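# Four arms lower a slung pipe onto trench bed

## Task

Using the slings attached to the pipe, ease the pipe down into the trench until it lies along its full length on the trench floor. The attempt fails immediately if the pipe travels quickly while in contact with either bank or the trench, for example if it falls from a height or is rolled in.

## Robot and tools

Setup: four identical i2rt Big YAM arms, named arm1, arm2, arm3 and arm4. Each has six revolute joints, a two-finger gripper and a wrist camera (arm1_cam_wrist to arm4_cam_wrist). Two fixed room cameras, cam_high and cam_low, look at the scene. Each arm's foot (base_link) sits at a calibrated scene-frame pose and faces along its own +x. arm1: (-1.010, -0.478, 0.809). arm2: (-0.307, 0.516, 0.819). arm3: (0.612, -0.542, 0.812). arm4: (1.210, 0.500, 0.782). arm1 and arm3 stand on the -y side, arm2 and arm4 on the +y side. The reach is about 1.0 m from the joint-1 axis. Something may occasionally give a loose object a brief shove.

Frame: there is one shared scene frame in metres, with its origin on the floor and +z up. Quaternions are written w, x, y, z. The printed "hand" point lies between the finger pads, about 1 cm short of the tips. The fingers point along the hand's +z, and they open and close along its y. hand_target is where the hand would be at the joint targets currently held. Under load, or at long reach, the true hand can differ from both.

move: every argument is optional. arm1, arm2, arm3 and arm4 each take their own object, and an arm you leave out gets no new command. Inside an arm's object:
- "joints": a map from joint name to an absolute target. joint1_rad runs -2.879 to 2.879; positive turns counter-clockwise seen from above, and 0 points along the foot's facing. joint2_rad runs 0 to 3.141 (shoulder; at 0 the upper arm points back, and positive raises it). joint3_rad runs 0 to 3.019 (elbow; 0 is folded, and positive opens it). joint4_rad runs -1.692 to 1.57 (wrist pitch; positive tips the fingers up). joint5_rad runs -1.57 to 1.57 (sideways swing; positive goes to the arm's right). joint6_rad runs -2.094 to 2.094 (roll; positive is clockwise seen from behind). gripper_m runs 0 to 0.093 m and is the gap between the fingertips.
- "target": a single list of seven numbers [x, y, z, qw, qx, qy, qz]. It is an absolute hand pose in the scene frame, in metres. The hand travels in a straight line from hand_target toward it. When target is given, joints may hold only gripper_m.
- "speed": the top speed of that path, 0.002 to 0.5 m/s, default 0.25. Turning is capped at twice this value in rad/s. speed is allowed only together with target.
"cameras": a list of camera names, or "all". If left out or null, every camera is returned; [] returns none. All motions in one call start together. All hand paths in a call finish together, paced by the slowest. A path lasts 0.5 to 10 s, and a call lasts at most 15 s. Paths do not avoid obstacles or the other arms. On every control step the commanded pose is limited to 100 mm and 20 degrees from the measured pose. The hand can lag or overshoot, especially when the arm is near straight, and it often ends a centimetre or more off. An unknown key makes a call invalid, and an out-of-range value makes it refused. After a refusal, or after a stop that blocks the action, the later move, wait and finished_scene calls in that same reply are skipped.

wait: seconds (0 to 10) and an optional cameras list. It commands nothing and returns the full state. zoom_image: camera plus region [x0, y0, x1, y1], in pixels of the 672x504 image, measured from the top-left. The region can be at most 504x504, and the camera must be among the latest images. read_manual: section "licences", which only gives licence text. finished_scene: scene, the number of the scene being ended. The pipe must already rest correctly on its own, and this cannot be undone.

Result lines: "move" gives, for each arm sent a motion, either done or its worst status. joint_status and hand_status give the outcome per motion. off_target means the joint stopped short and may still be pushing. time_out means the joint did not finish; each joint then holds a nearby target and keeps pushing, and on_its_own names any joint still heading there. not_followed, "joint command not followed" and "pose unreachable" mean a self- or inter-arm collision check held back the targets. The arm may keep trying them until you send new ones. "held at" inside on_its_own is a target, not a reading. Arms listed under "as last shown" were not commanded; their status reads "not commanded" and their other lines repeat earlier values. The "pictures" line gives the order of the images, and frames may be slightly older than the state. Joint velocities are in rad/s (the gripper in m/s); "within noise" means the arm is still. Joint torques include the arm's own weight and carry offsets and noise. Torques 3 and 4 flip sign beyond ±28 N m.

Gripper: on a rigid part at full force, the reading drops below the part's width by up to 0.005 m (on some grippers it reads up to 0.002 m wider). Shut on nothing, it reads 0.000 to 0.003. Slightly below the first-contact reading the grip is light, and about 0.005 m below it the grip is at full force. To release, command well above the reading. Each pad pushes roughly 50 to 64 N.

Cautions: an arm does not stop when it touches something; it keeps pushing. Avoid pressing two robots together, and never close one gripper on another arm's fingers. Collision checks can react too late and allow fingers, gripper housings and wrist cameras to collide. Never drop the pipe, let it roll, or release it while it is moving. Lower all slings together and slowly, and keep the pipe level near the banks. Do not knock anything out of the work area or onto the floor. Holding loads, keeping an arm extended or pushing against something heats its motors. A MOTOR HOT line appears at 85 °C. At 100 °C an OVER-TEMPERATURE FAULT drops that arm for 30 to 60 s or more, and affected keys then read limit_stop_at_motor_heat; resend those targets afterwards. The simulation keeps running while you compose a reply, with the robots holding your last command.

Each tool is called after "Call:" in YAML: its name, and indented under it one key for each argument.

## Session

Call:
move:

Scene clock: 0.00 s.
Joint torques (N m): no reading
Heat: arm1: hottest joint2_rad 29 °C; arm2: hottest gripper 29 °C; arm3: hottest joint2_rad 29 °C; arm4: hottest joint5_rad 29 °C.
Joint velocities: within noise
arm1.joint_positions: joint1_rad=+0.463 joint2_rad=+0.644 joint3_rad=+1.433 joint4_rad=-1.528 joint5_rad=-0.151 joint6_rad=+0.131 gripper_m=+0.09396
arm1.joint_status: not commanded
arm1.hand: x=-1.1007 y=-0.2799 z=+1.3245 quat_wxyz=(-0.162, +0.716, -0.571, -0.367) (m; scene frame)
arm1.hand_target: x=-1.1003 y=-0.2818 z=+1.3343 quat_wxyz=(-0.169, +0.713, -0.567, -0.376) (m; scene frame)
arm1.hand_status: not commanded
arm2.joint_positions: joint1_rad=+0.344 joint2_rad=+0.519 joint3_rad=+1.379 joint4_rad=-1.320 joint5_rad=+0.063 joint6_rad=+0.187 gripper_m=+0.09396
arm2.joint_status: not commanded
arm2.hand: x=-0.2620 y=+0.3341 z=+1.3801 quat_wxyz=(-0.439, -0.579, -0.615, +0.304) (m; scene frame)
arm2.hand_target: x=-0.2629 y=+0.3373 z=+1.3911 quat_wxyz=(-0.449, -0.575, -0.610, +0.310) (m; scene frame)
arm2.hand_status: not commanded
arm3.joint_positions: joint1_rad=-0.192 joint2_rad=+0.525 joint3_rad=+1.406 joint4_rad=-1.298 joint5_rad=-0.073 joint6_rad=+0.119 gripper_m=+0.09396
arm3.joint_status: not commanded
arm3.hand: x=+0.6033 y=-0.3522 z=+1.3879 quat_wxyz=(-0.348, +0.562, -0.618, -0.425) (m; scene frame)
arm3.hand_target: x=+0.6032 y=-0.3558 z=+1.3978 quat_wxyz=(-0.355, +0.558, -0.613, -0.433) (m; scene frame)
arm3.hand_status: not commanded
arm4.joint_positions: joint1_rad=-0.380 joint2_rad=+0.466 joint3_rad=+1.426 joint4_rad=-1.395 joint5_rad=+0.164 joint6_rad=+0.191 gripper_m=+0.09396
arm4.joint_status: not commanded
arm4.hand: x=+1.1323 y=+0.3633 z=+1.3533 quat_wxyz=(-0.305, -0.747, -0.388, +0.446) (m; scene frame)
arm4.hand_target: x=+1.1330 y=+0.3657 z=+1.3639 quat_wxyz=(-0.312, -0.741, -0.383, +0.454) (m; scene frame)
arm4.hand_status: not commanded
pictures: arm1_cam_wrist, arm2_cam_wrist, arm3_cam_wrist, arm4_cam_wrist, cam_high, cam_low

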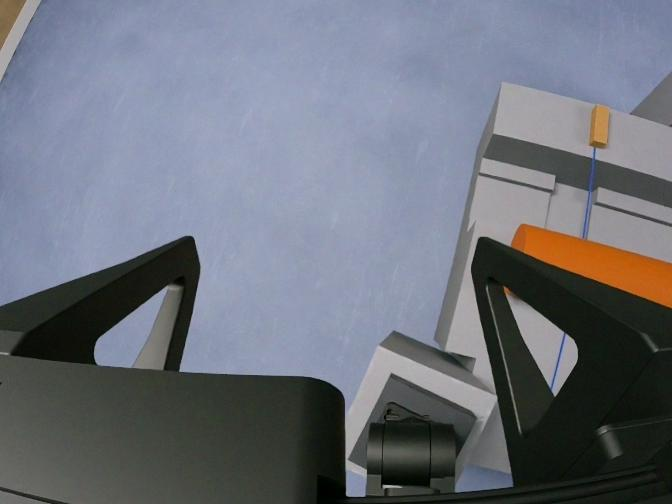

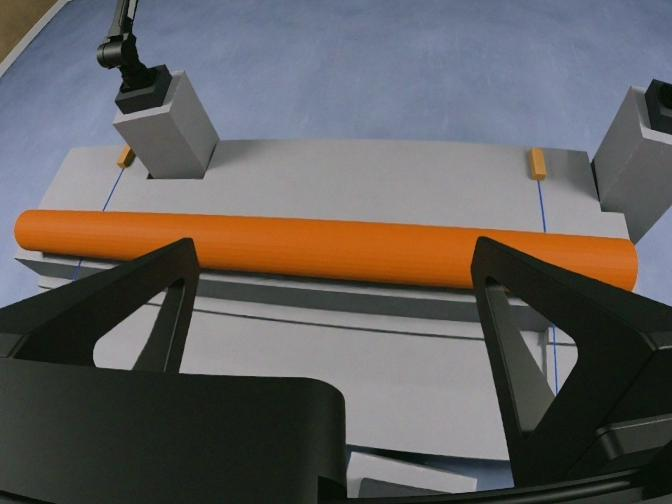

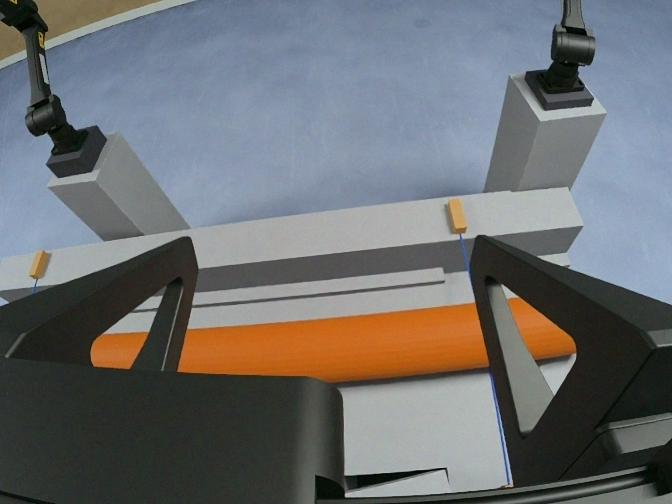

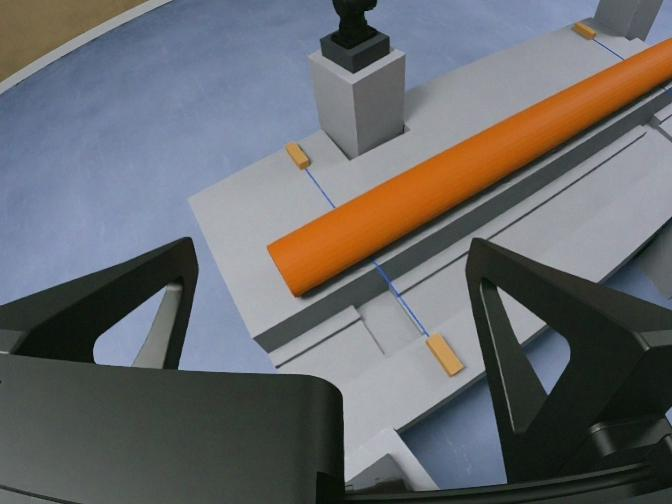

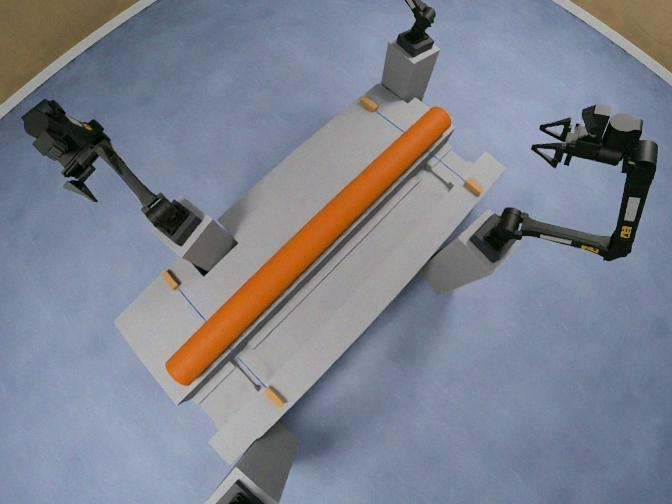

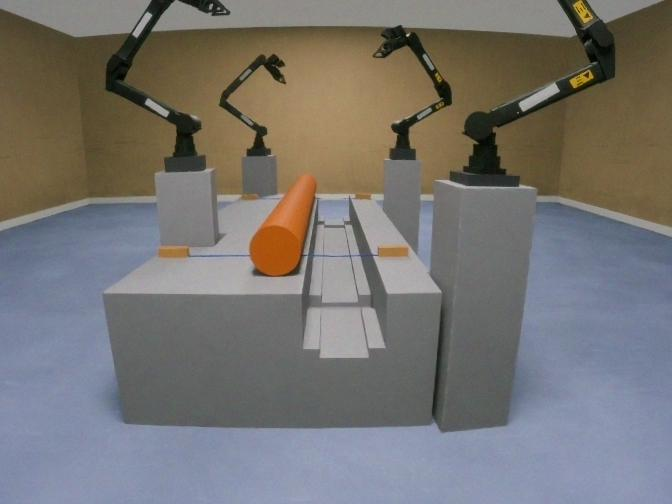

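Call:
move:
  arm1: {"target":[-0.68,-0.44,0.85,0,0.7071,-0.7071,0]}
  arm2: {"target":[-0.71,0.28,0.85,0,0.7071,0.7071,0]}
  arm3: {"target":[0.86,-0.44,0.85,0,0.7071,-0.7071,0]}
  arm4: {"target":[0.866,0.27,0.85,0,0.7071,0.7071,0]}

Scene clock: 32.00 s.
Joint torques (N m): arm1=[-1.49 -9.47 7.88 0.95 0.02 -0.07] | arm2=[-1.73 -15.97 12 -0.23 -0.09 0.08] | arm3=[1.67 -8.23 6.56 0.4 -0.09 -0.07] | arm4=[0.85 -13.04 10.11 0.46 0.09 -0.01]
Heat: arm1: hottest joint3_rad 31 °C; arm2: hottest joint3_rad 33 °C; arm3: hottest joint2_rad 29 °C; arm4: hottest joint3_rad 30 °C.
move: arm1 done; arm2 off_target; arm3 done; arm4 off_target
Joint velocities: within noise
arm1.joint_positions: joint1_rad=-1.275 joint2_rad=+1.418 joint3_rad=+0.758 joint4_rad=-0.942 joint5_rad=-0.013 joint6_rad=-1.454 gripper_m=+0.09396
arm1.joint_status: not commanded
arm1.hand: x=-0.6881 y=-0.4381 z=+0.8480 quat_wxyz=(+0.007, +0.707, -0.707, -0.007) (m; scene frame)
arm1.hand_target: x=-0.6802 y=-0.4401 z=+0.8500 quat_wxyz=(+0.000, +0.707, -0.707, +0.000) (m; scene frame)
arm1.hand_status: done (0.009 m and 1.1 deg from the pose sent, 0.654 m and 49.0 deg at the start; a joint's target at an end of its range on 39 of 108 steps)
arm2.joint_positions: joint1_rad=-0.958 joint2_rad=+1.756 joint3_rad=+1.096 joint4_rad=-0.980 joint5_rad=+0.013 joint6_rad=-1.030 gripper_m=+0.09396
arm2.joint_status: not commanded
arm2.hand: x=-0.6858 y=+0.2866 z=+0.8347 quat_wxyz=(-0.007, -0.703, -0.710, -0.029) (m; scene frame)
arm2.hand_target: x=-0.7092 y=+0.2806 z=+0.8507 quat_wxyz=(+0.000, -0.707, -0.707, +0.000) (m; scene frame)
arm2.hand_status: off_target (0.029 m and 3.4 deg from the pose sent, 0.696 m and 64.7 deg at the start)
arm3.joint_positions: joint1_rad=-1.342 joint2_rad=+1.249 joint3_rad=+0.597 joint4_rad=-0.946 joint5_rad=+0.005 joint6_rad=-1.164 gripper_m=+0.09396
arm3.joint_status: not commanded
arm3.hand: x=+0.8558 y=-0.4427 z=+0.8475 quat_wxyz=(+0.009, +0.703, -0.712, -0.005) (m; scene frame)
arm3.hand_target: x=+0.8599 y=-0.4400 z=+0.8500 quat_wxyz=(+0.000, +0.707, -0.707, +0.000) (m; scene frame)
arm3.hand_status: done (0.006 m and 1.4 deg from the pose sent, 0.603 m and 66.9 deg at the start; a joint's target at an end of its range on 15 of 108 steps)
arm4.joint_positions: joint1_rad=-1.052 joint2_rad=+1.569 joint3_rad=+0.967 joint4_rad=-1.044 joint5_rad=+0.003 joint6_rad=-0.963 gripper_m=+0.09396
arm4.joint_status: not commanded
arm4.hand: x=+0.8876 y=+0.2878 z=+0.8291 quat_wxyz=(-0.008, -0.714, -0.699, -0.038) (m; scene frame)
arm4.hand_target: x=+0.8672 y=+0.2707 z=+0.8508 quat_wxyz=(+0.000, -0.707, -0.707, +0.000) (m; scene frame)
arm4.hand_status: off_target (0.035 m and 4.6 deg from the pose sent, 0.577 m and 73.3 deg at the start)
pictures: arm1_cam_wrist, arm2_cam_wrist, arm3_cam_wrist, arm4_cam_wrist, cam_high, cam_low

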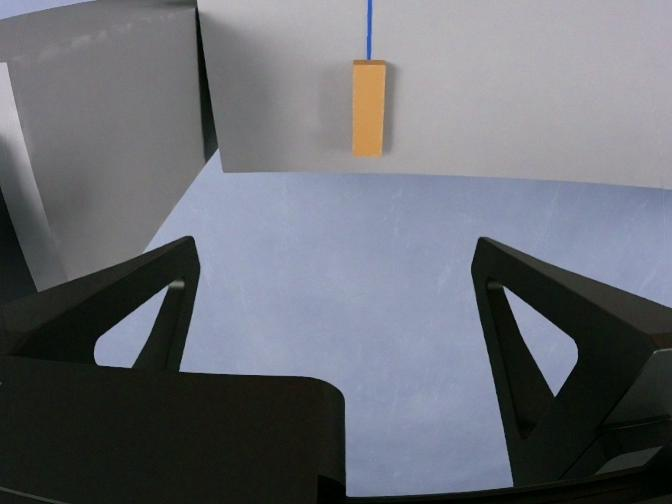

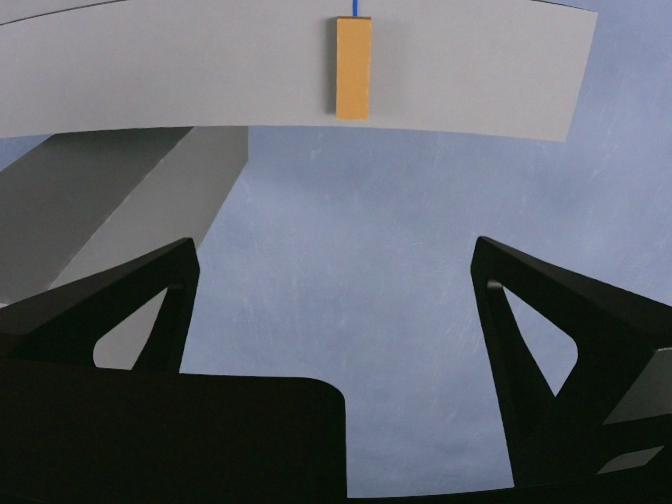

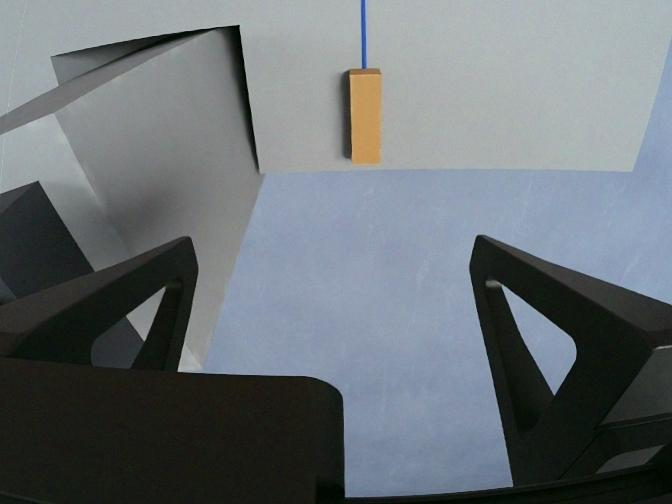

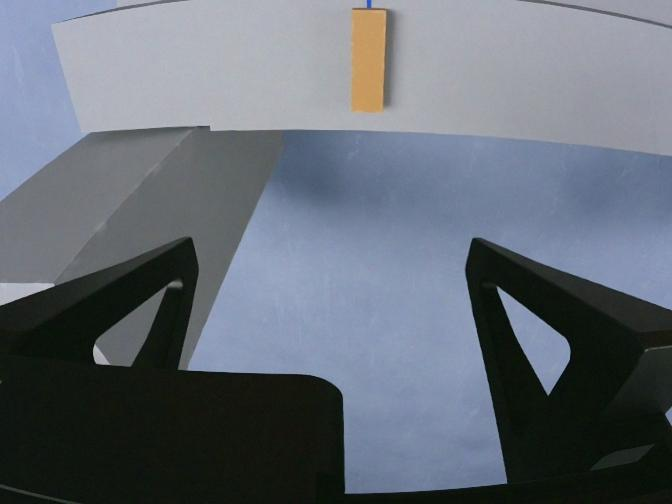

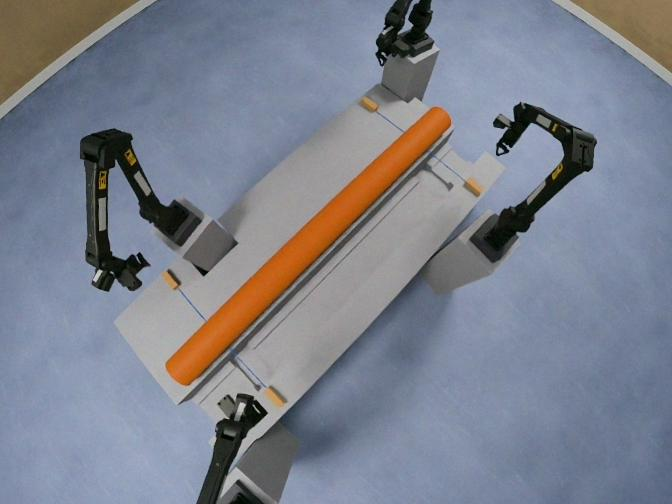

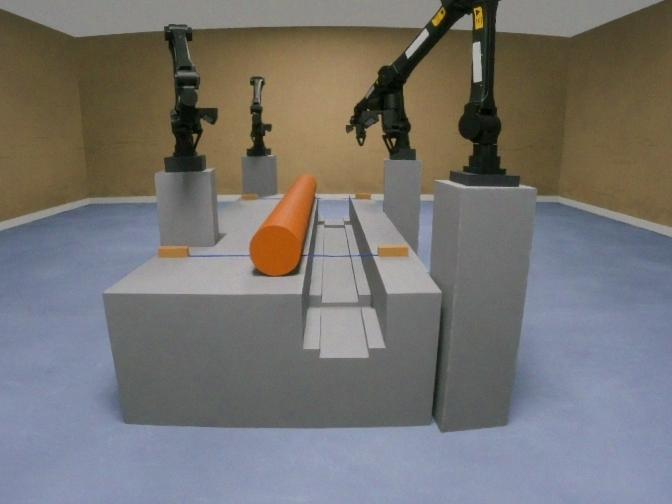

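Call:
move:
  arm1: {"target":[-0.655,-0.456,0.69,0,0.7071,-0.7071,0]}
  arm2: {"target":[-0.712,0.270,0.705,0,0.7071,0.7071,0]}
  arm3: {"target":[0.883,-0.47,0.69,0,0.7071,-0.7071,0]}
  arm4: {"target":[0.857,0.257,0.71,0,0.7071,0.7071,0]}

Call:
wait:
  seconds: 0.5

Scene clock: 43.63 s.
Joint torques (N m): arm1=[-0.73 -12.4 4.77 0.76 -0.03 -0.08] | arm2=[-0.73 -18.37 6.15 0.02 -0.13 0.2] | arm3=[0.79 -12.51 2.96 0.42 -0.16 -0.05] | arm4=[1.08 -15.62 4.66 0.65 0.08 0.13]
Heat: arm1: hottest joint3_rad 32 °C; arm2: hottest joint3_rad 33 °C; arm3: hottest joint2_rad 29 °C; arm4: hottest joint3_rad 33 °C.
move: arm1 off_target; arm2 done; arm3 done; arm4 done
Joint velocities: within noise
arm1.joint_positions: joint1_rad=-1.323 joint2_rad=+1.873 joint3_rad=+0.714 joint4_rad=-0.448 joint5_rad=-0.012 joint6_rad=-1.499 gripper_m=+0.09396
arm1.joint_status: not commanded
arm1.hand: x=-0.6664 y=-0.4537 z=+0.6893 quat_wxyz=(+0.008, +0.706, -0.708, -0.008) (m; scene frame)
arm1.hand_target: x=-0.6551 y=-0.4560 z=+0.6902 quat_wxyz=(+0.000, +0.707, -0.707, +0.000) (m; scene frame)
arm1.hand_status: off_target (0.012 m and 1.3 deg from the pose sent, 0.162 m and 1.1 deg at the start)
arm2.joint_positions: joint1_rad=-0.958 joint2_rad=+2.049 joint3_rad=+1.088 joint4_rad=-0.643 joint5_rad=+0.013 joint6_rad=-1.029 gripper_m=+0.09396
arm2.joint_status: not commanded
arm2.hand: x=-0.7065 y=+0.2718 z=+0.7011 quat_wxyz=(-0.003, -0.704, -0.710, -0.011) (m; scene frame)
arm2.hand_target: x=-0.7120 y=+0.2701 z=+0.7051 quat_wxyz=(+0.000, -0.707, -0.707, +0.000) (m; scene frame)
arm2.hand_status: done (0.007 m and 1.4 deg from the pose sent, 0.133 m and 3.4 deg at the start)
arm3.joint_positions: joint1_rad=-1.466 joint2_rad=+1.787 joint3_rad=+0.504 joint4_rad=-0.320 joint5_rad=+0.007 joint6_rad=-1.299 gripper_m=+0.09396
arm3.joint_status: not commanded
arm3.hand: x=+0.8730 y=-0.4709 z=+0.6873 quat_wxyz=(+0.011, +0.706, -0.708, -0.007) (m; scene frame)
arm3.hand_target: x=+0.8829 y=-0.4700 z=+0.6901 quat_wxyz=(+0.000, +0.707, -0.707, +0.000) (m; scene frame)
arm3.hand_status: done (0.010 m and 1.5 deg from the pose sent, 0.162 m and 1.4 deg at the start)
arm4.joint_positions: joint1_rad=-1.042 joint2_rad=+1.866 joint3_rad=+0.948 joint4_rad=-0.675 joint5_rad=+0.003 joint6_rad=-0.964 gripper_m=+0.09396
arm4.joint_status: not commanded
arm4.hand: x=+0.8591 y=+0.2632 z=+0.7046 quat_wxyz=(-0.003, -0.711, -0.703, -0.012) (m; scene frame)
arm4.hand_target: x=+0.8570 y=+0.2570 z=+0.7100 quat_wxyz=(+0.000, -0.707, -0.707, +0.000) (m; scene frame)
arm4.hand_status: done (0.008 m and 1.6 deg from the pose sent, 0.127 m and 4.6 deg at the start)
pictures: arm1_cam_wrist, arm2_cam_wrist, arm3_cam_wrist, arm4_cam_wrist, cam_high, cam_low

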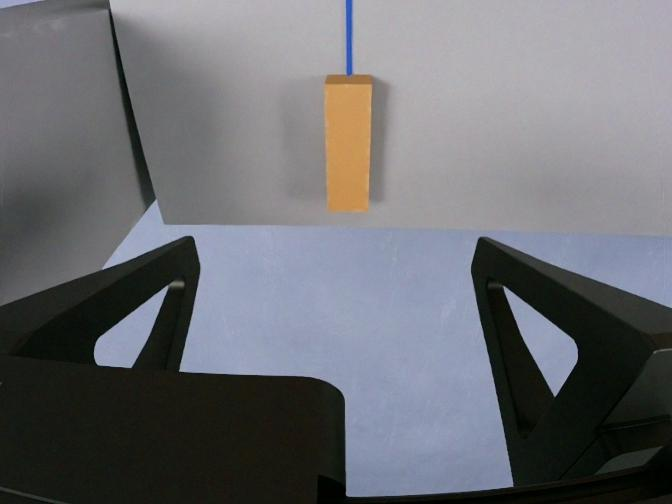

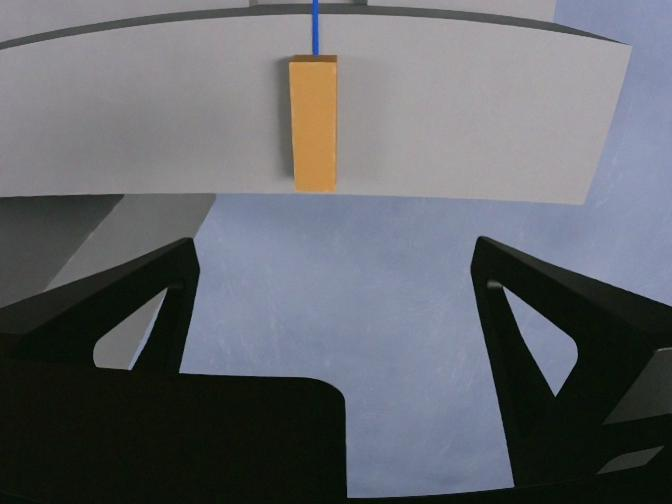

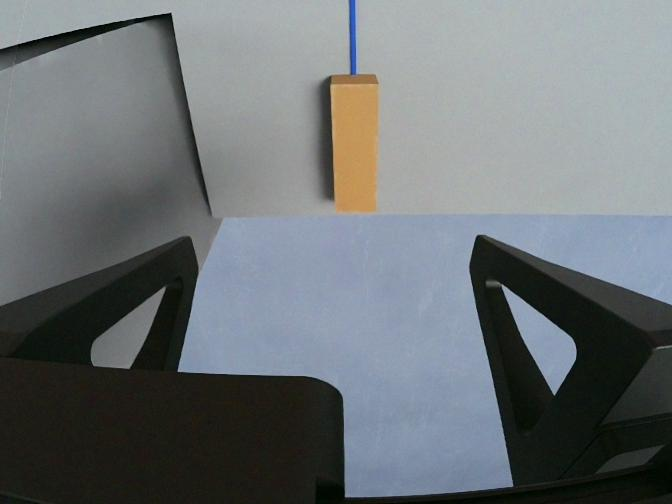

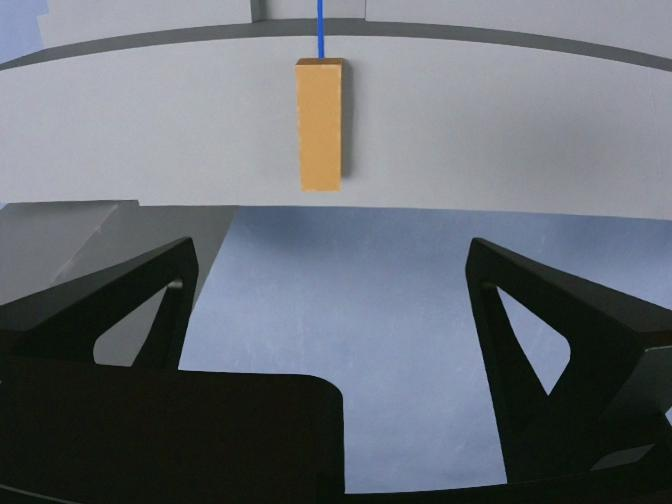

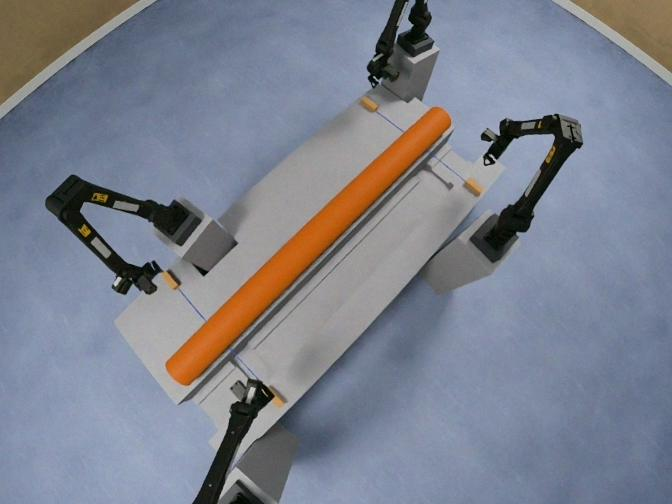

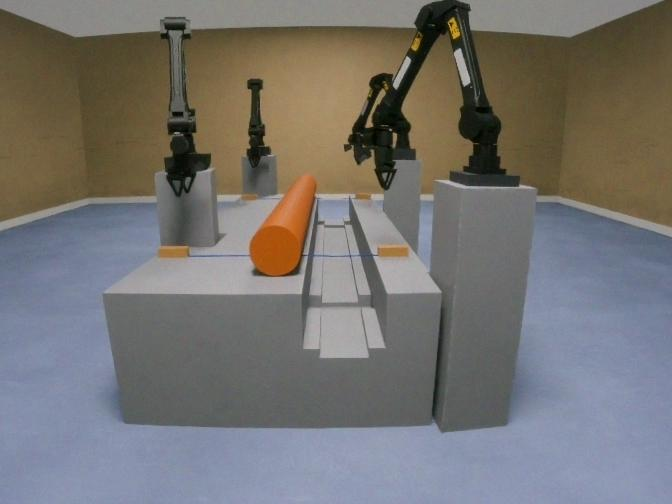

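Scene clock: 44.13 s.
Joint torques (N m): arm1=[-0.91 -12.75 4.7 0.84 0 -0.12] | arm2=[-0.73 -18.43 6.11 0.02 -0.13 0.2] | arm3=[0.67 -12.69 3 0.36 -0.15 -0.06] | arm4=[0.91 -15.5 4.66 0.61 0.08 0.13]
Heat: arm1: hottest joint3_rad 32 °C; arm2: hottest joint3_rad 33 °C; arm3: hottest joint2_rad 29 °C; arm4: hottest joint3_rad 33 °C.
Joint velocities: within noise
arm1.joint_positions: joint1_rad=-1.323 joint2_rad=+1.873 joint3_rad=+0.714 joint4_rad=-0.448 joint5_rad=-0.012 joint6_rad=-1.499 gripper_m=+0.09396
arm1.joint_status: not commanded
arm1.hand: x=-0.6664 y=-0.4537 z=+0.6893 quat_wxyz=(+0.008, +0.706, -0.708, -0.008) (m; scene frame)
arm1.hand_target: x=-0.6551 y=-0.4560 z=+0.6902 quat_wxyz=(+0.000, +0.707, -0.707, +0.000) (m; scene frame)
arm1.hand_status: off_target (0.012 m and 1.3 deg from the pose sent, 0.162 m and 1.1 deg at the start)
arm2.joint_positions: joint1_rad=-0.958 joint2_rad=+2.049 joint3_rad=+1.088 joint4_rad=-0.643 joint5_rad=+0.013 joint6_rad=-1.029 gripper_m=+0.09396
arm2.joint_status: not commanded
arm2.hand: x=-0.7065 y=+0.2718 z=+0.7011 quat_wxyz=(-0.003, -0.704, -0.710, -0.011) (m; scene frame)
arm2.hand_target: x=-0.7120 y=+0.2701 z=+0.7051 quat_wxyz=(+0.000, -0.707, -0.707, +0.000) (m; scene frame)
arm2.hand_status: done (0.007 m and 1.4 deg from the pose sent, 0.133 m and 3.4 deg at the start)
arm3.joint_positions: joint1_rad=-1.466 joint2_rad=+1.787 joint3_rad=+0.504 joint4_rad=-0.320 joint5_rad=+0.007 joint6_rad=-1.299 gripper_m=+0.09396
arm3.joint_status: not commanded
arm3.hand: x=+0.8731 y=-0.4709 z=+0.6873 quat_wxyz=(+0.011, +0.707, -0.707, -0.007) (m; scene frame)
arm3.hand_target: x=+0.8828 y=-0.4701 z=+0.6901 quat_wxyz=(+0.000, +0.707, -0.707, +0.000) (m; scene frame)
arm3.hand_status: done (0.010 m and 1.5 deg from the pose sent, 0.162 m and 1.4 deg at the start)
arm4.joint_positions: joint1_rad=-1.042 joint2_rad=+1.866 joint3_rad=+0.948 joint4_rad=-0.675 joint5_rad=+0.003 joint6_rad=-0.964 gripper_m=+0.09396
arm4.joint_status: not commanded
arm4.hand: x=+0.8591 y=+0.2632 z=+0.7046 quat_wxyz=(-0.003, -0.711, -0.703, -0.012) (m; scene frame)
arm4.hand_target: x=+0.8570 y=+0.2570 z=+0.7100 quat_wxyz=(+0.000, -0.707, -0.707, +0.000) (m; scene frame)
arm4.hand_status: done (0.008 m and 1.6 deg from the pose sent, 0.127 m and 4.6 deg at the start)
wait: 0.50 s; at rest by 0.27 s
pictures: arm1_cam_wrist, arm2_cam_wrist, arm3_cam_wrist, arm4_cam_wrist, cam_high, cam_low

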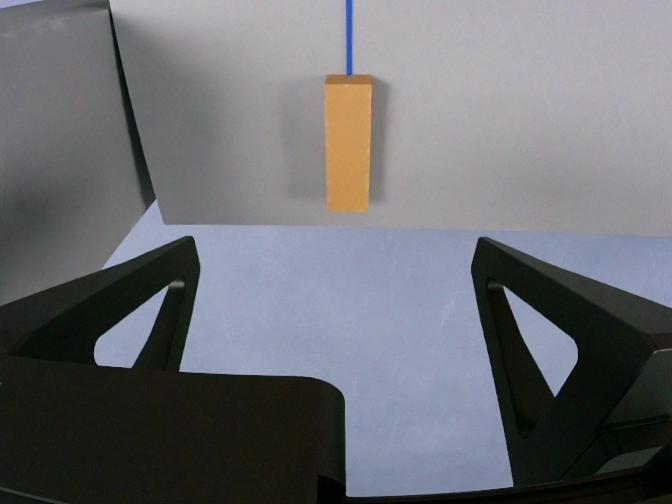

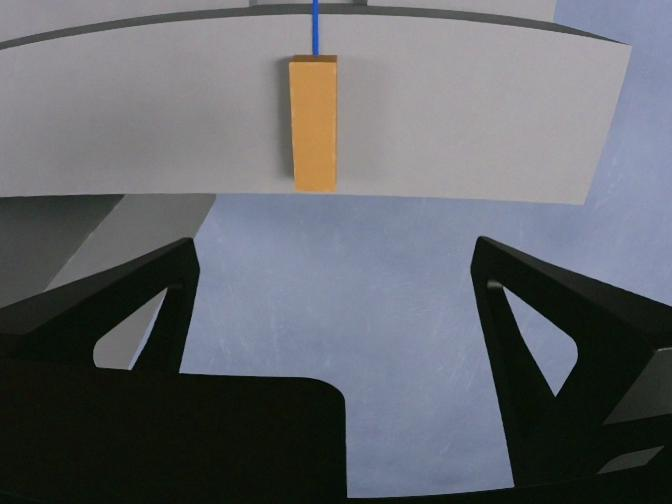

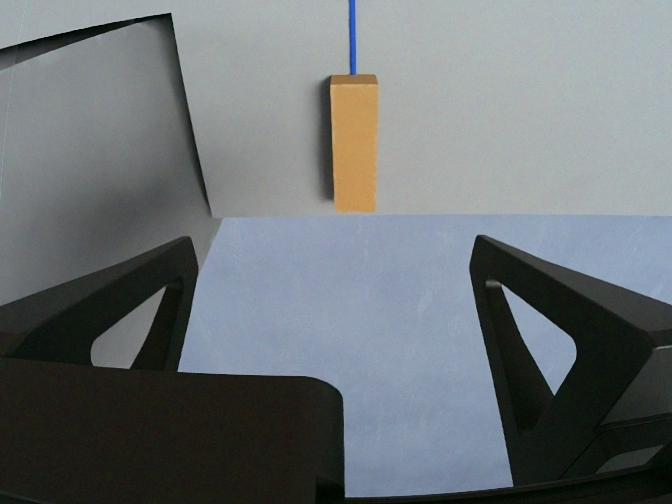

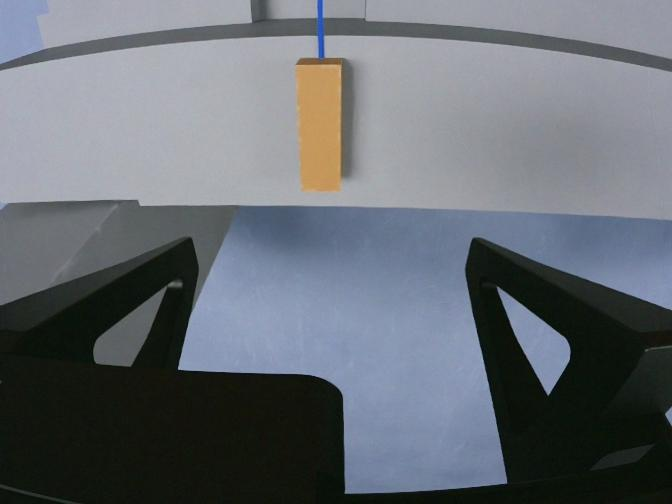

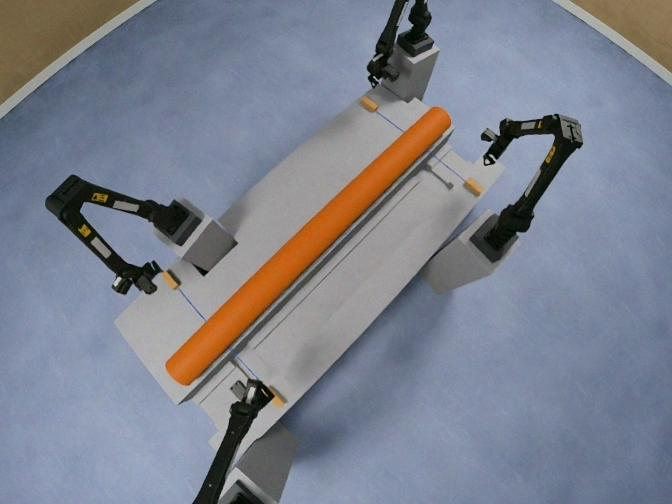

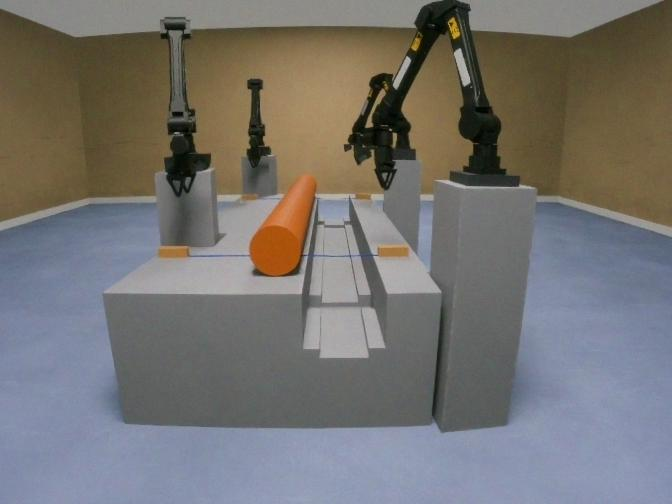

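Call:
move:
  arm1: {"target":[-0.646,-0.505,0.56,0,0.7071,-0.7071,0]}
  arm2: {"target":[-0.693,0.310,0.564,0,0.7071,0.7071,0]}
  arm3: {"target":[0.894,-0.512,0.56,0,0.7071,-0.7071,0]}
  arm4: {"target":[0.874,0.298,0.565,0,0.7071,0.7071,0]}

Scene clock: 55.00 s.
Joint torques (N m): arm1=[0.09 -14.39 2 0.91 -0.03 -0.12] | arm2=[-1.32 -18.61 3.4 0.03 -0.12 0.04] | arm3=[1.08 -15.15 -0.54 0.43 -0.18 -0.06] | arm4=[0.03 -16.26 1.77 0.64 0.06 0]
Heat: arm1: hottest joint3_rad 32 °C; arm2: hottest joint3_rad 33 °C; arm3: hottest joint2_rad 29 °C; arm4: hottest joint3_rad 32 °C.
move: arm1 done; arm2 off_target; arm3 done; arm4 done
Joint velocities: within noise
arm1.joint_positions: joint1_rad=-1.460 joint2_rad=+2.275 joint3_rad=+0.820 joint4_rad=-0.141 joint5_rad=-0.009 joint6_rad=-1.632 gripper_m=+0.09396
arm1.joint_status: not commanded
arm1.hand: x=-0.6506 y=-0.5034 z=+0.5640 quat_wxyz=(+0.003, +0.705, -0.709, -0.004) (m; scene frame)
arm1.hand_target: x=-0.6462 y=-0.5050 z=+0.5601 quat_wxyz=(+0.000, +0.707, -0.707, +0.000) (m; scene frame)
arm1.hand_status: done (0.006 m and 0.7 deg from the pose sent, 0.141 m and 1.3 deg at the start)
arm2.joint_positions: joint1_rad=-1.011 joint2_rad=+2.354 joint3_rad=+1.040 joint4_rad=-0.296 joint5_rad=+0.014 joint6_rad=-1.075 gripper_m=+0.09396
arm2.joint_status: not commanded
arm2.hand: x=-0.6818 y=+0.3111 z=+0.5594 quat_wxyz=(-0.004, -0.706, -0.708, -0.014) (m; scene frame)
arm2.hand_target: x=-0.6930 y=+0.3102 z=+0.5641 quat_wxyz=(+0.000, -0.707, -0.707, +0.000) (m; scene frame)
arm2.hand_status: off_target (0.012 m and 1.7 deg from the pose sent, 0.143 m and 1.4 deg at the start)
arm3.joint_positions: joint1_rad=-1.627 joint2_rad=+2.283 joint3_rad=+0.615 joint4_rad=+0.083 joint5_rad=+0.009 joint6_rad=-1.456 gripper_m=+0.09396
arm3.joint_status: not commanded
arm3.hand: x=+0.8912 y=-0.5113 z=+0.5599 quat_wxyz=(+0.004, +0.705, -0.709, -0.004) (m; scene frame)
arm3.hand_target: x=+0.8941 y=-0.5120 z=+0.5600 quat_wxyz=(+0.000, +0.707, -0.707, +0.000) (m; scene frame)
arm3.hand_status: done (0.003 m and 0.7 deg from the pose sent, 0.135 m and 1.5 deg at the start)
arm4.joint_positions: joint1_rad=-1.090 joint2_rad=+2.205 joint3_rad=+0.870 joint4_rad=-0.262 joint5_rad=+0.003 joint6_rad=-1.015 gripper_m=+0.09396
arm4.joint_status: not commanded
arm4.hand: x=+0.8822 y=+0.3006 z=+0.5592 quat_wxyz=(-0.004, -0.710, -0.704, -0.014) (m; scene frame)
arm4.hand_target: x=+0.8740 y=+0.2981 z=+0.5651 quat_wxyz=(+0.000, -0.707, -0.707, +0.000) (m; scene frame)
arm4.hand_status: done (0.010 m and 1.7 deg from the pose sent, 0.145 m and 1.6 deg at the start)
pictures: arm1_cam_wrist, arm2_cam_wrist, arm3_cam_wrist, arm4_cam_wrist, cam_high, cam_low

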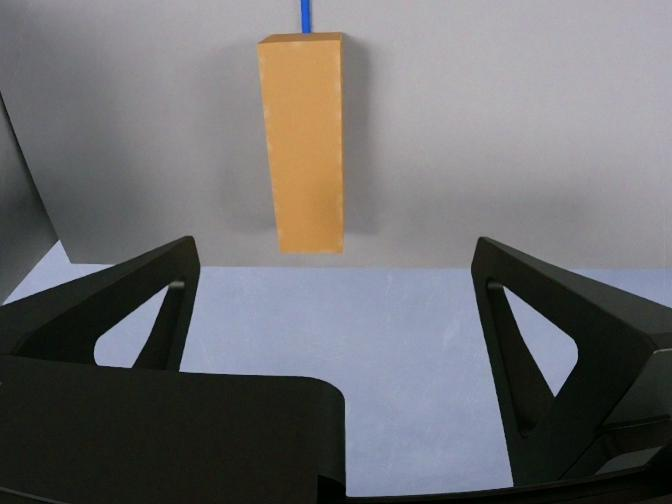

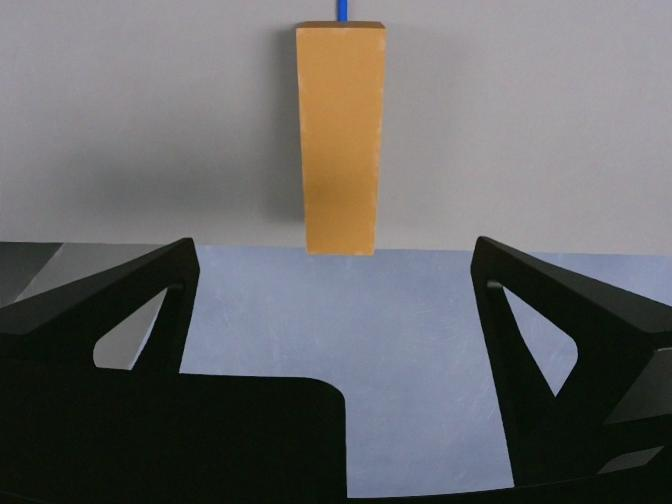

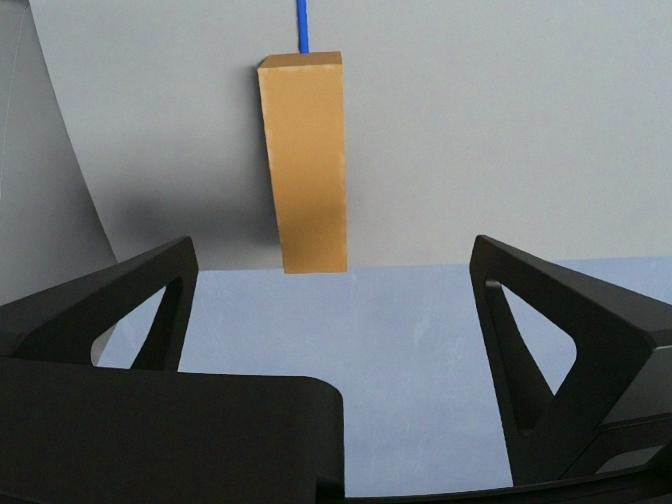

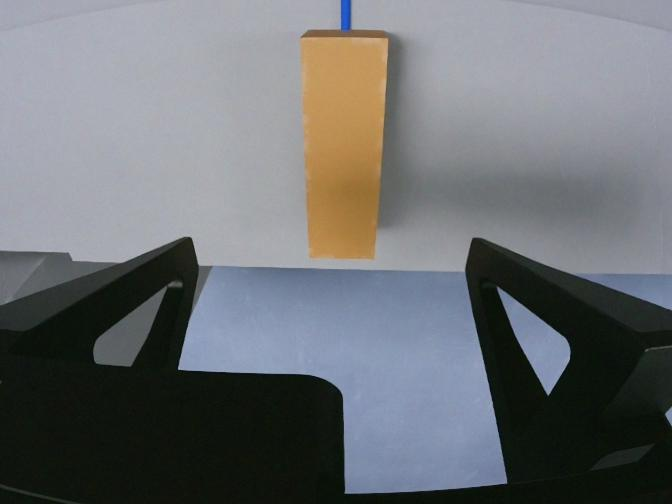

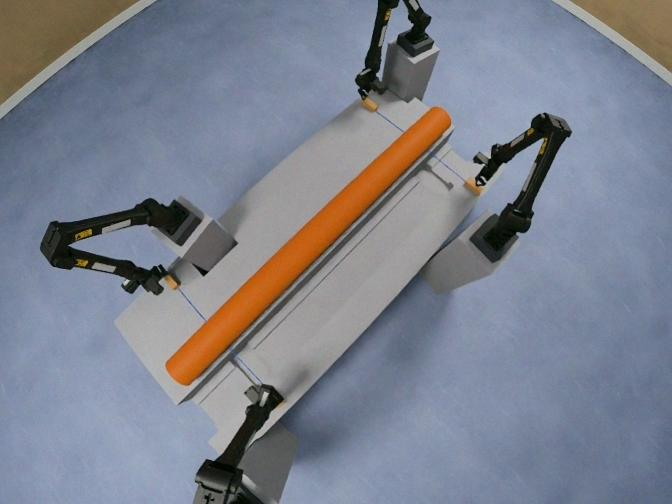

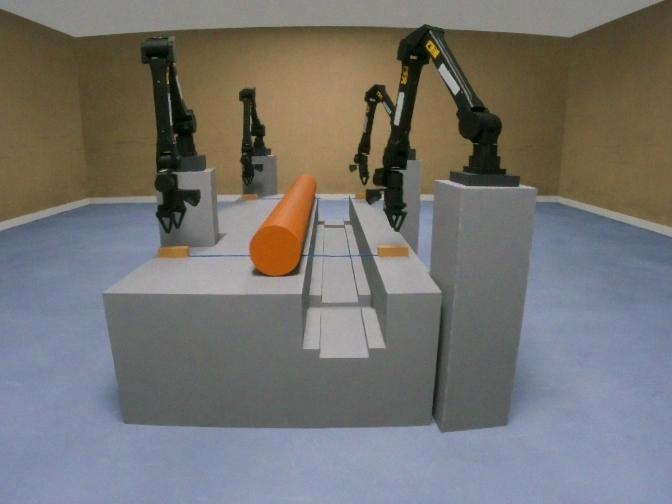

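Call:
move:
  arm1: {"target":[-0.660,-0.507,0.452,0,0.7071,-0.7071,0]}
  arm2: {"target":[-0.695,0.310,0.460,0,0.7071,0.7071,0]}
  arm3: {"target":[0.880,-0.526,0.454,0,0.7071,-0.7071,0]}
  arm4: {"target":[0.871,0.303,0.460,0,0.7071,0.7071,0]}

Scene clock: 61.90 s.
Joint torques (N m): arm1=[-0.73 -15.27 -0.03 1.05 -0.12 -0.09] | arm2=[-1.61 -17.73 2.97 0.01 -0.18 0.07] | arm3=[0.73 -14.8 -1.11 0.44 -0.2 -0.09] | arm4=[-0.26 -14.97 1.47 0.66 -0.02 0.01]
Heat: arm1: hottest joint3_rad 31 °C; arm2: hottest joint3_rad 32 °C; arm3: hottest joint2_rad 29 °C; arm4: hottest joint3_rad 31 °C.
move: arm1 done; arm2 done; arm3 done; arm4 done
Joint velocities: within noise
arm1.joint_positions: joint1_rad=-1.461 joint2_rad=+2.592 joint3_rad=+0.947 joint4_rad=+0.057 joint5_rad=-0.008 joint6_rad=-1.638 gripper_m=+0.09396
arm1.joint_status: not commanded
arm1.hand: x=-0.6581 y=-0.5043 z=+0.4576 quat_wxyz=(+0.001, +0.707, -0.707, -0.001) (m; scene frame)
arm1.hand_target: x=-0.6601 y=-0.5070 z=+0.4521 quat_wxyz=(+0.000, +0.707, -0.707, +0.000) (m; scene frame)
arm1.hand_status: done (0.007 m and 0.1 deg from the pose sent, 0.112 m and 0.7 deg at the start)
arm2.joint_positions: joint1_rad=-1.013 joint2_rad=+2.609 joint3_rad=+1.180 joint4_rad=-0.164 joint5_rad=+0.015 joint6_rad=-1.081 gripper_m=+0.09395
arm2.joint_status: not commanded
arm2.hand: x=-0.6878 y=+0.3077 z=+0.4639 quat_wxyz=(-0.001, -0.705, -0.709, -0.006) (m; scene frame)
arm2.hand_target: x=-0.6949 y=+0.3100 z=+0.4602 quat_wxyz=(+0.000, -0.707, -0.707, +0.000) (m; scene frame)
arm2.hand_status: done (0.009 m and 0.8 deg from the pose sent, 0.100 m and 1.6 deg at the start)
arm3.joint_positions: joint1_rad=-1.672 joint2_rad=+2.635 joint3_rad=+0.744 joint4_rad=+0.303 joint5_rad=+0.009 joint6_rad=-1.506 gripper_m=+0.09396
arm3.joint_status: not commanded
arm3.hand: x=+0.8740 y=-0.5243 z=+0.4592 quat_wxyz=(+0.005, +0.707, -0.708, -0.005) (m; scene frame)
arm3.hand_target: x=+0.8798 y=-0.5260 z=+0.4542 quat_wxyz=(+0.000, +0.707, -0.707, +0.000) (m; scene frame)
arm3.hand_status: done (0.008 m and 0.8 deg from the pose sent, 0.108 m and 0.7 deg at the start)
arm4.joint_positions: joint1_rad=-1.102 joint2_rad=+2.481 joint3_rad=+0.983 joint4_rad=-0.082 joint5_rad=+0.006 joint6_rad=-1.032 gripper_m=+0.09394
arm4.joint_status: not commanded
arm4.hand: x=+0.8767 y=+0.3027 z=+0.4633 quat_wxyz=(-0.001, -0.709, -0.705, -0.006) (m; scene frame)
arm4.hand_target: x=+0.8710 y=+0.3031 z=+0.4601 quat_wxyz=(+0.000, -0.707, -0.707, +0.000) (m; scene frame)
arm4.hand_status: done (0.007 m and 0.8 deg from the pose sent, 0.100 m and 1.7 deg at the start)
pictures: arm1_cam_wrist, arm2_cam_wrist, arm3_cam_wrist, arm4_cam_wrist, cam_high, cam_low

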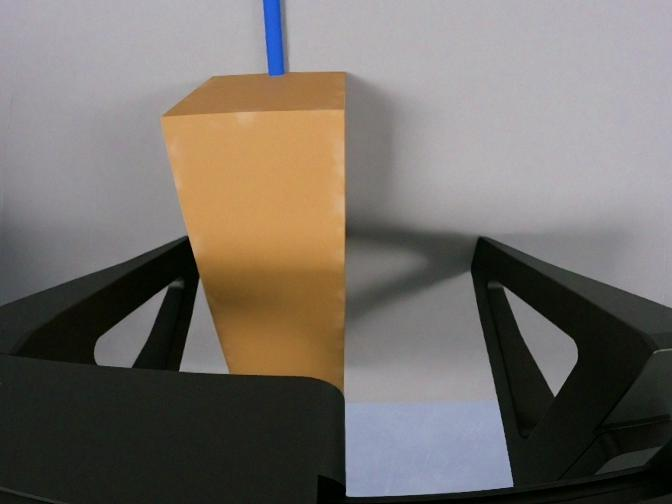

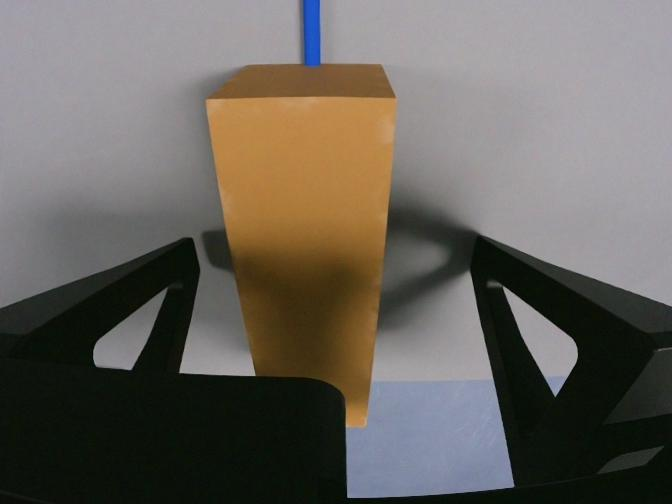

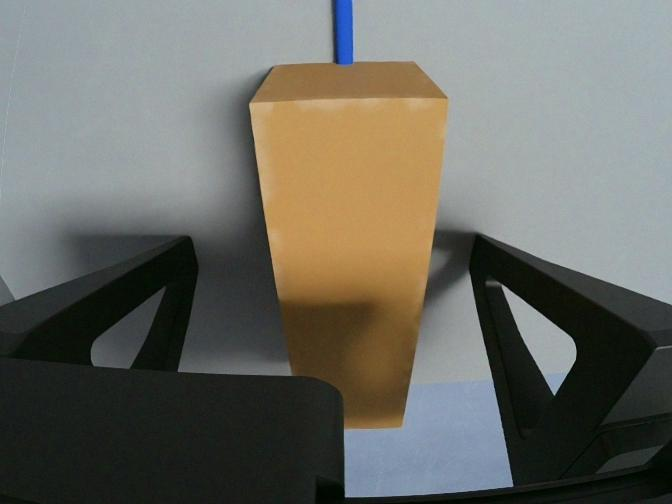

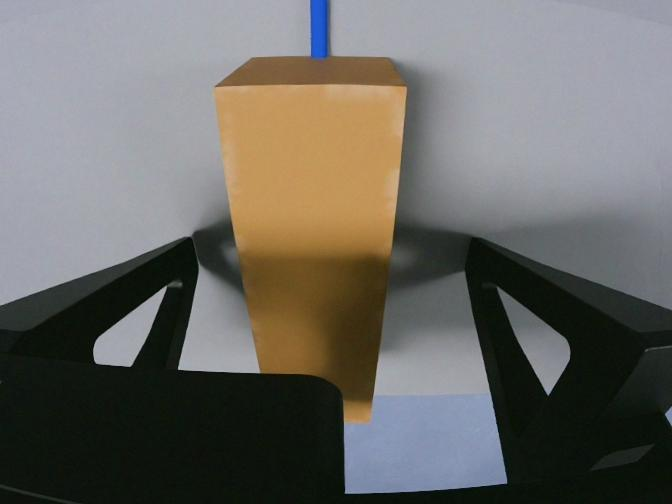

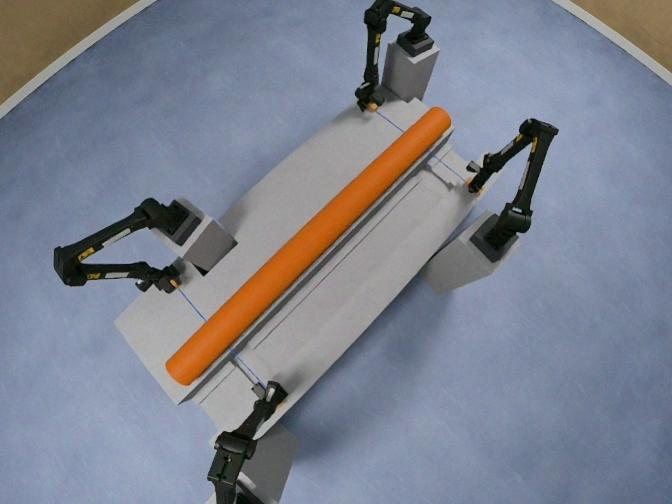

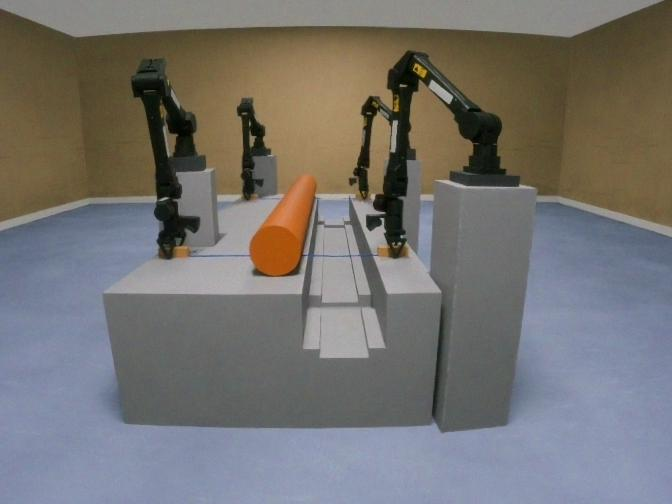

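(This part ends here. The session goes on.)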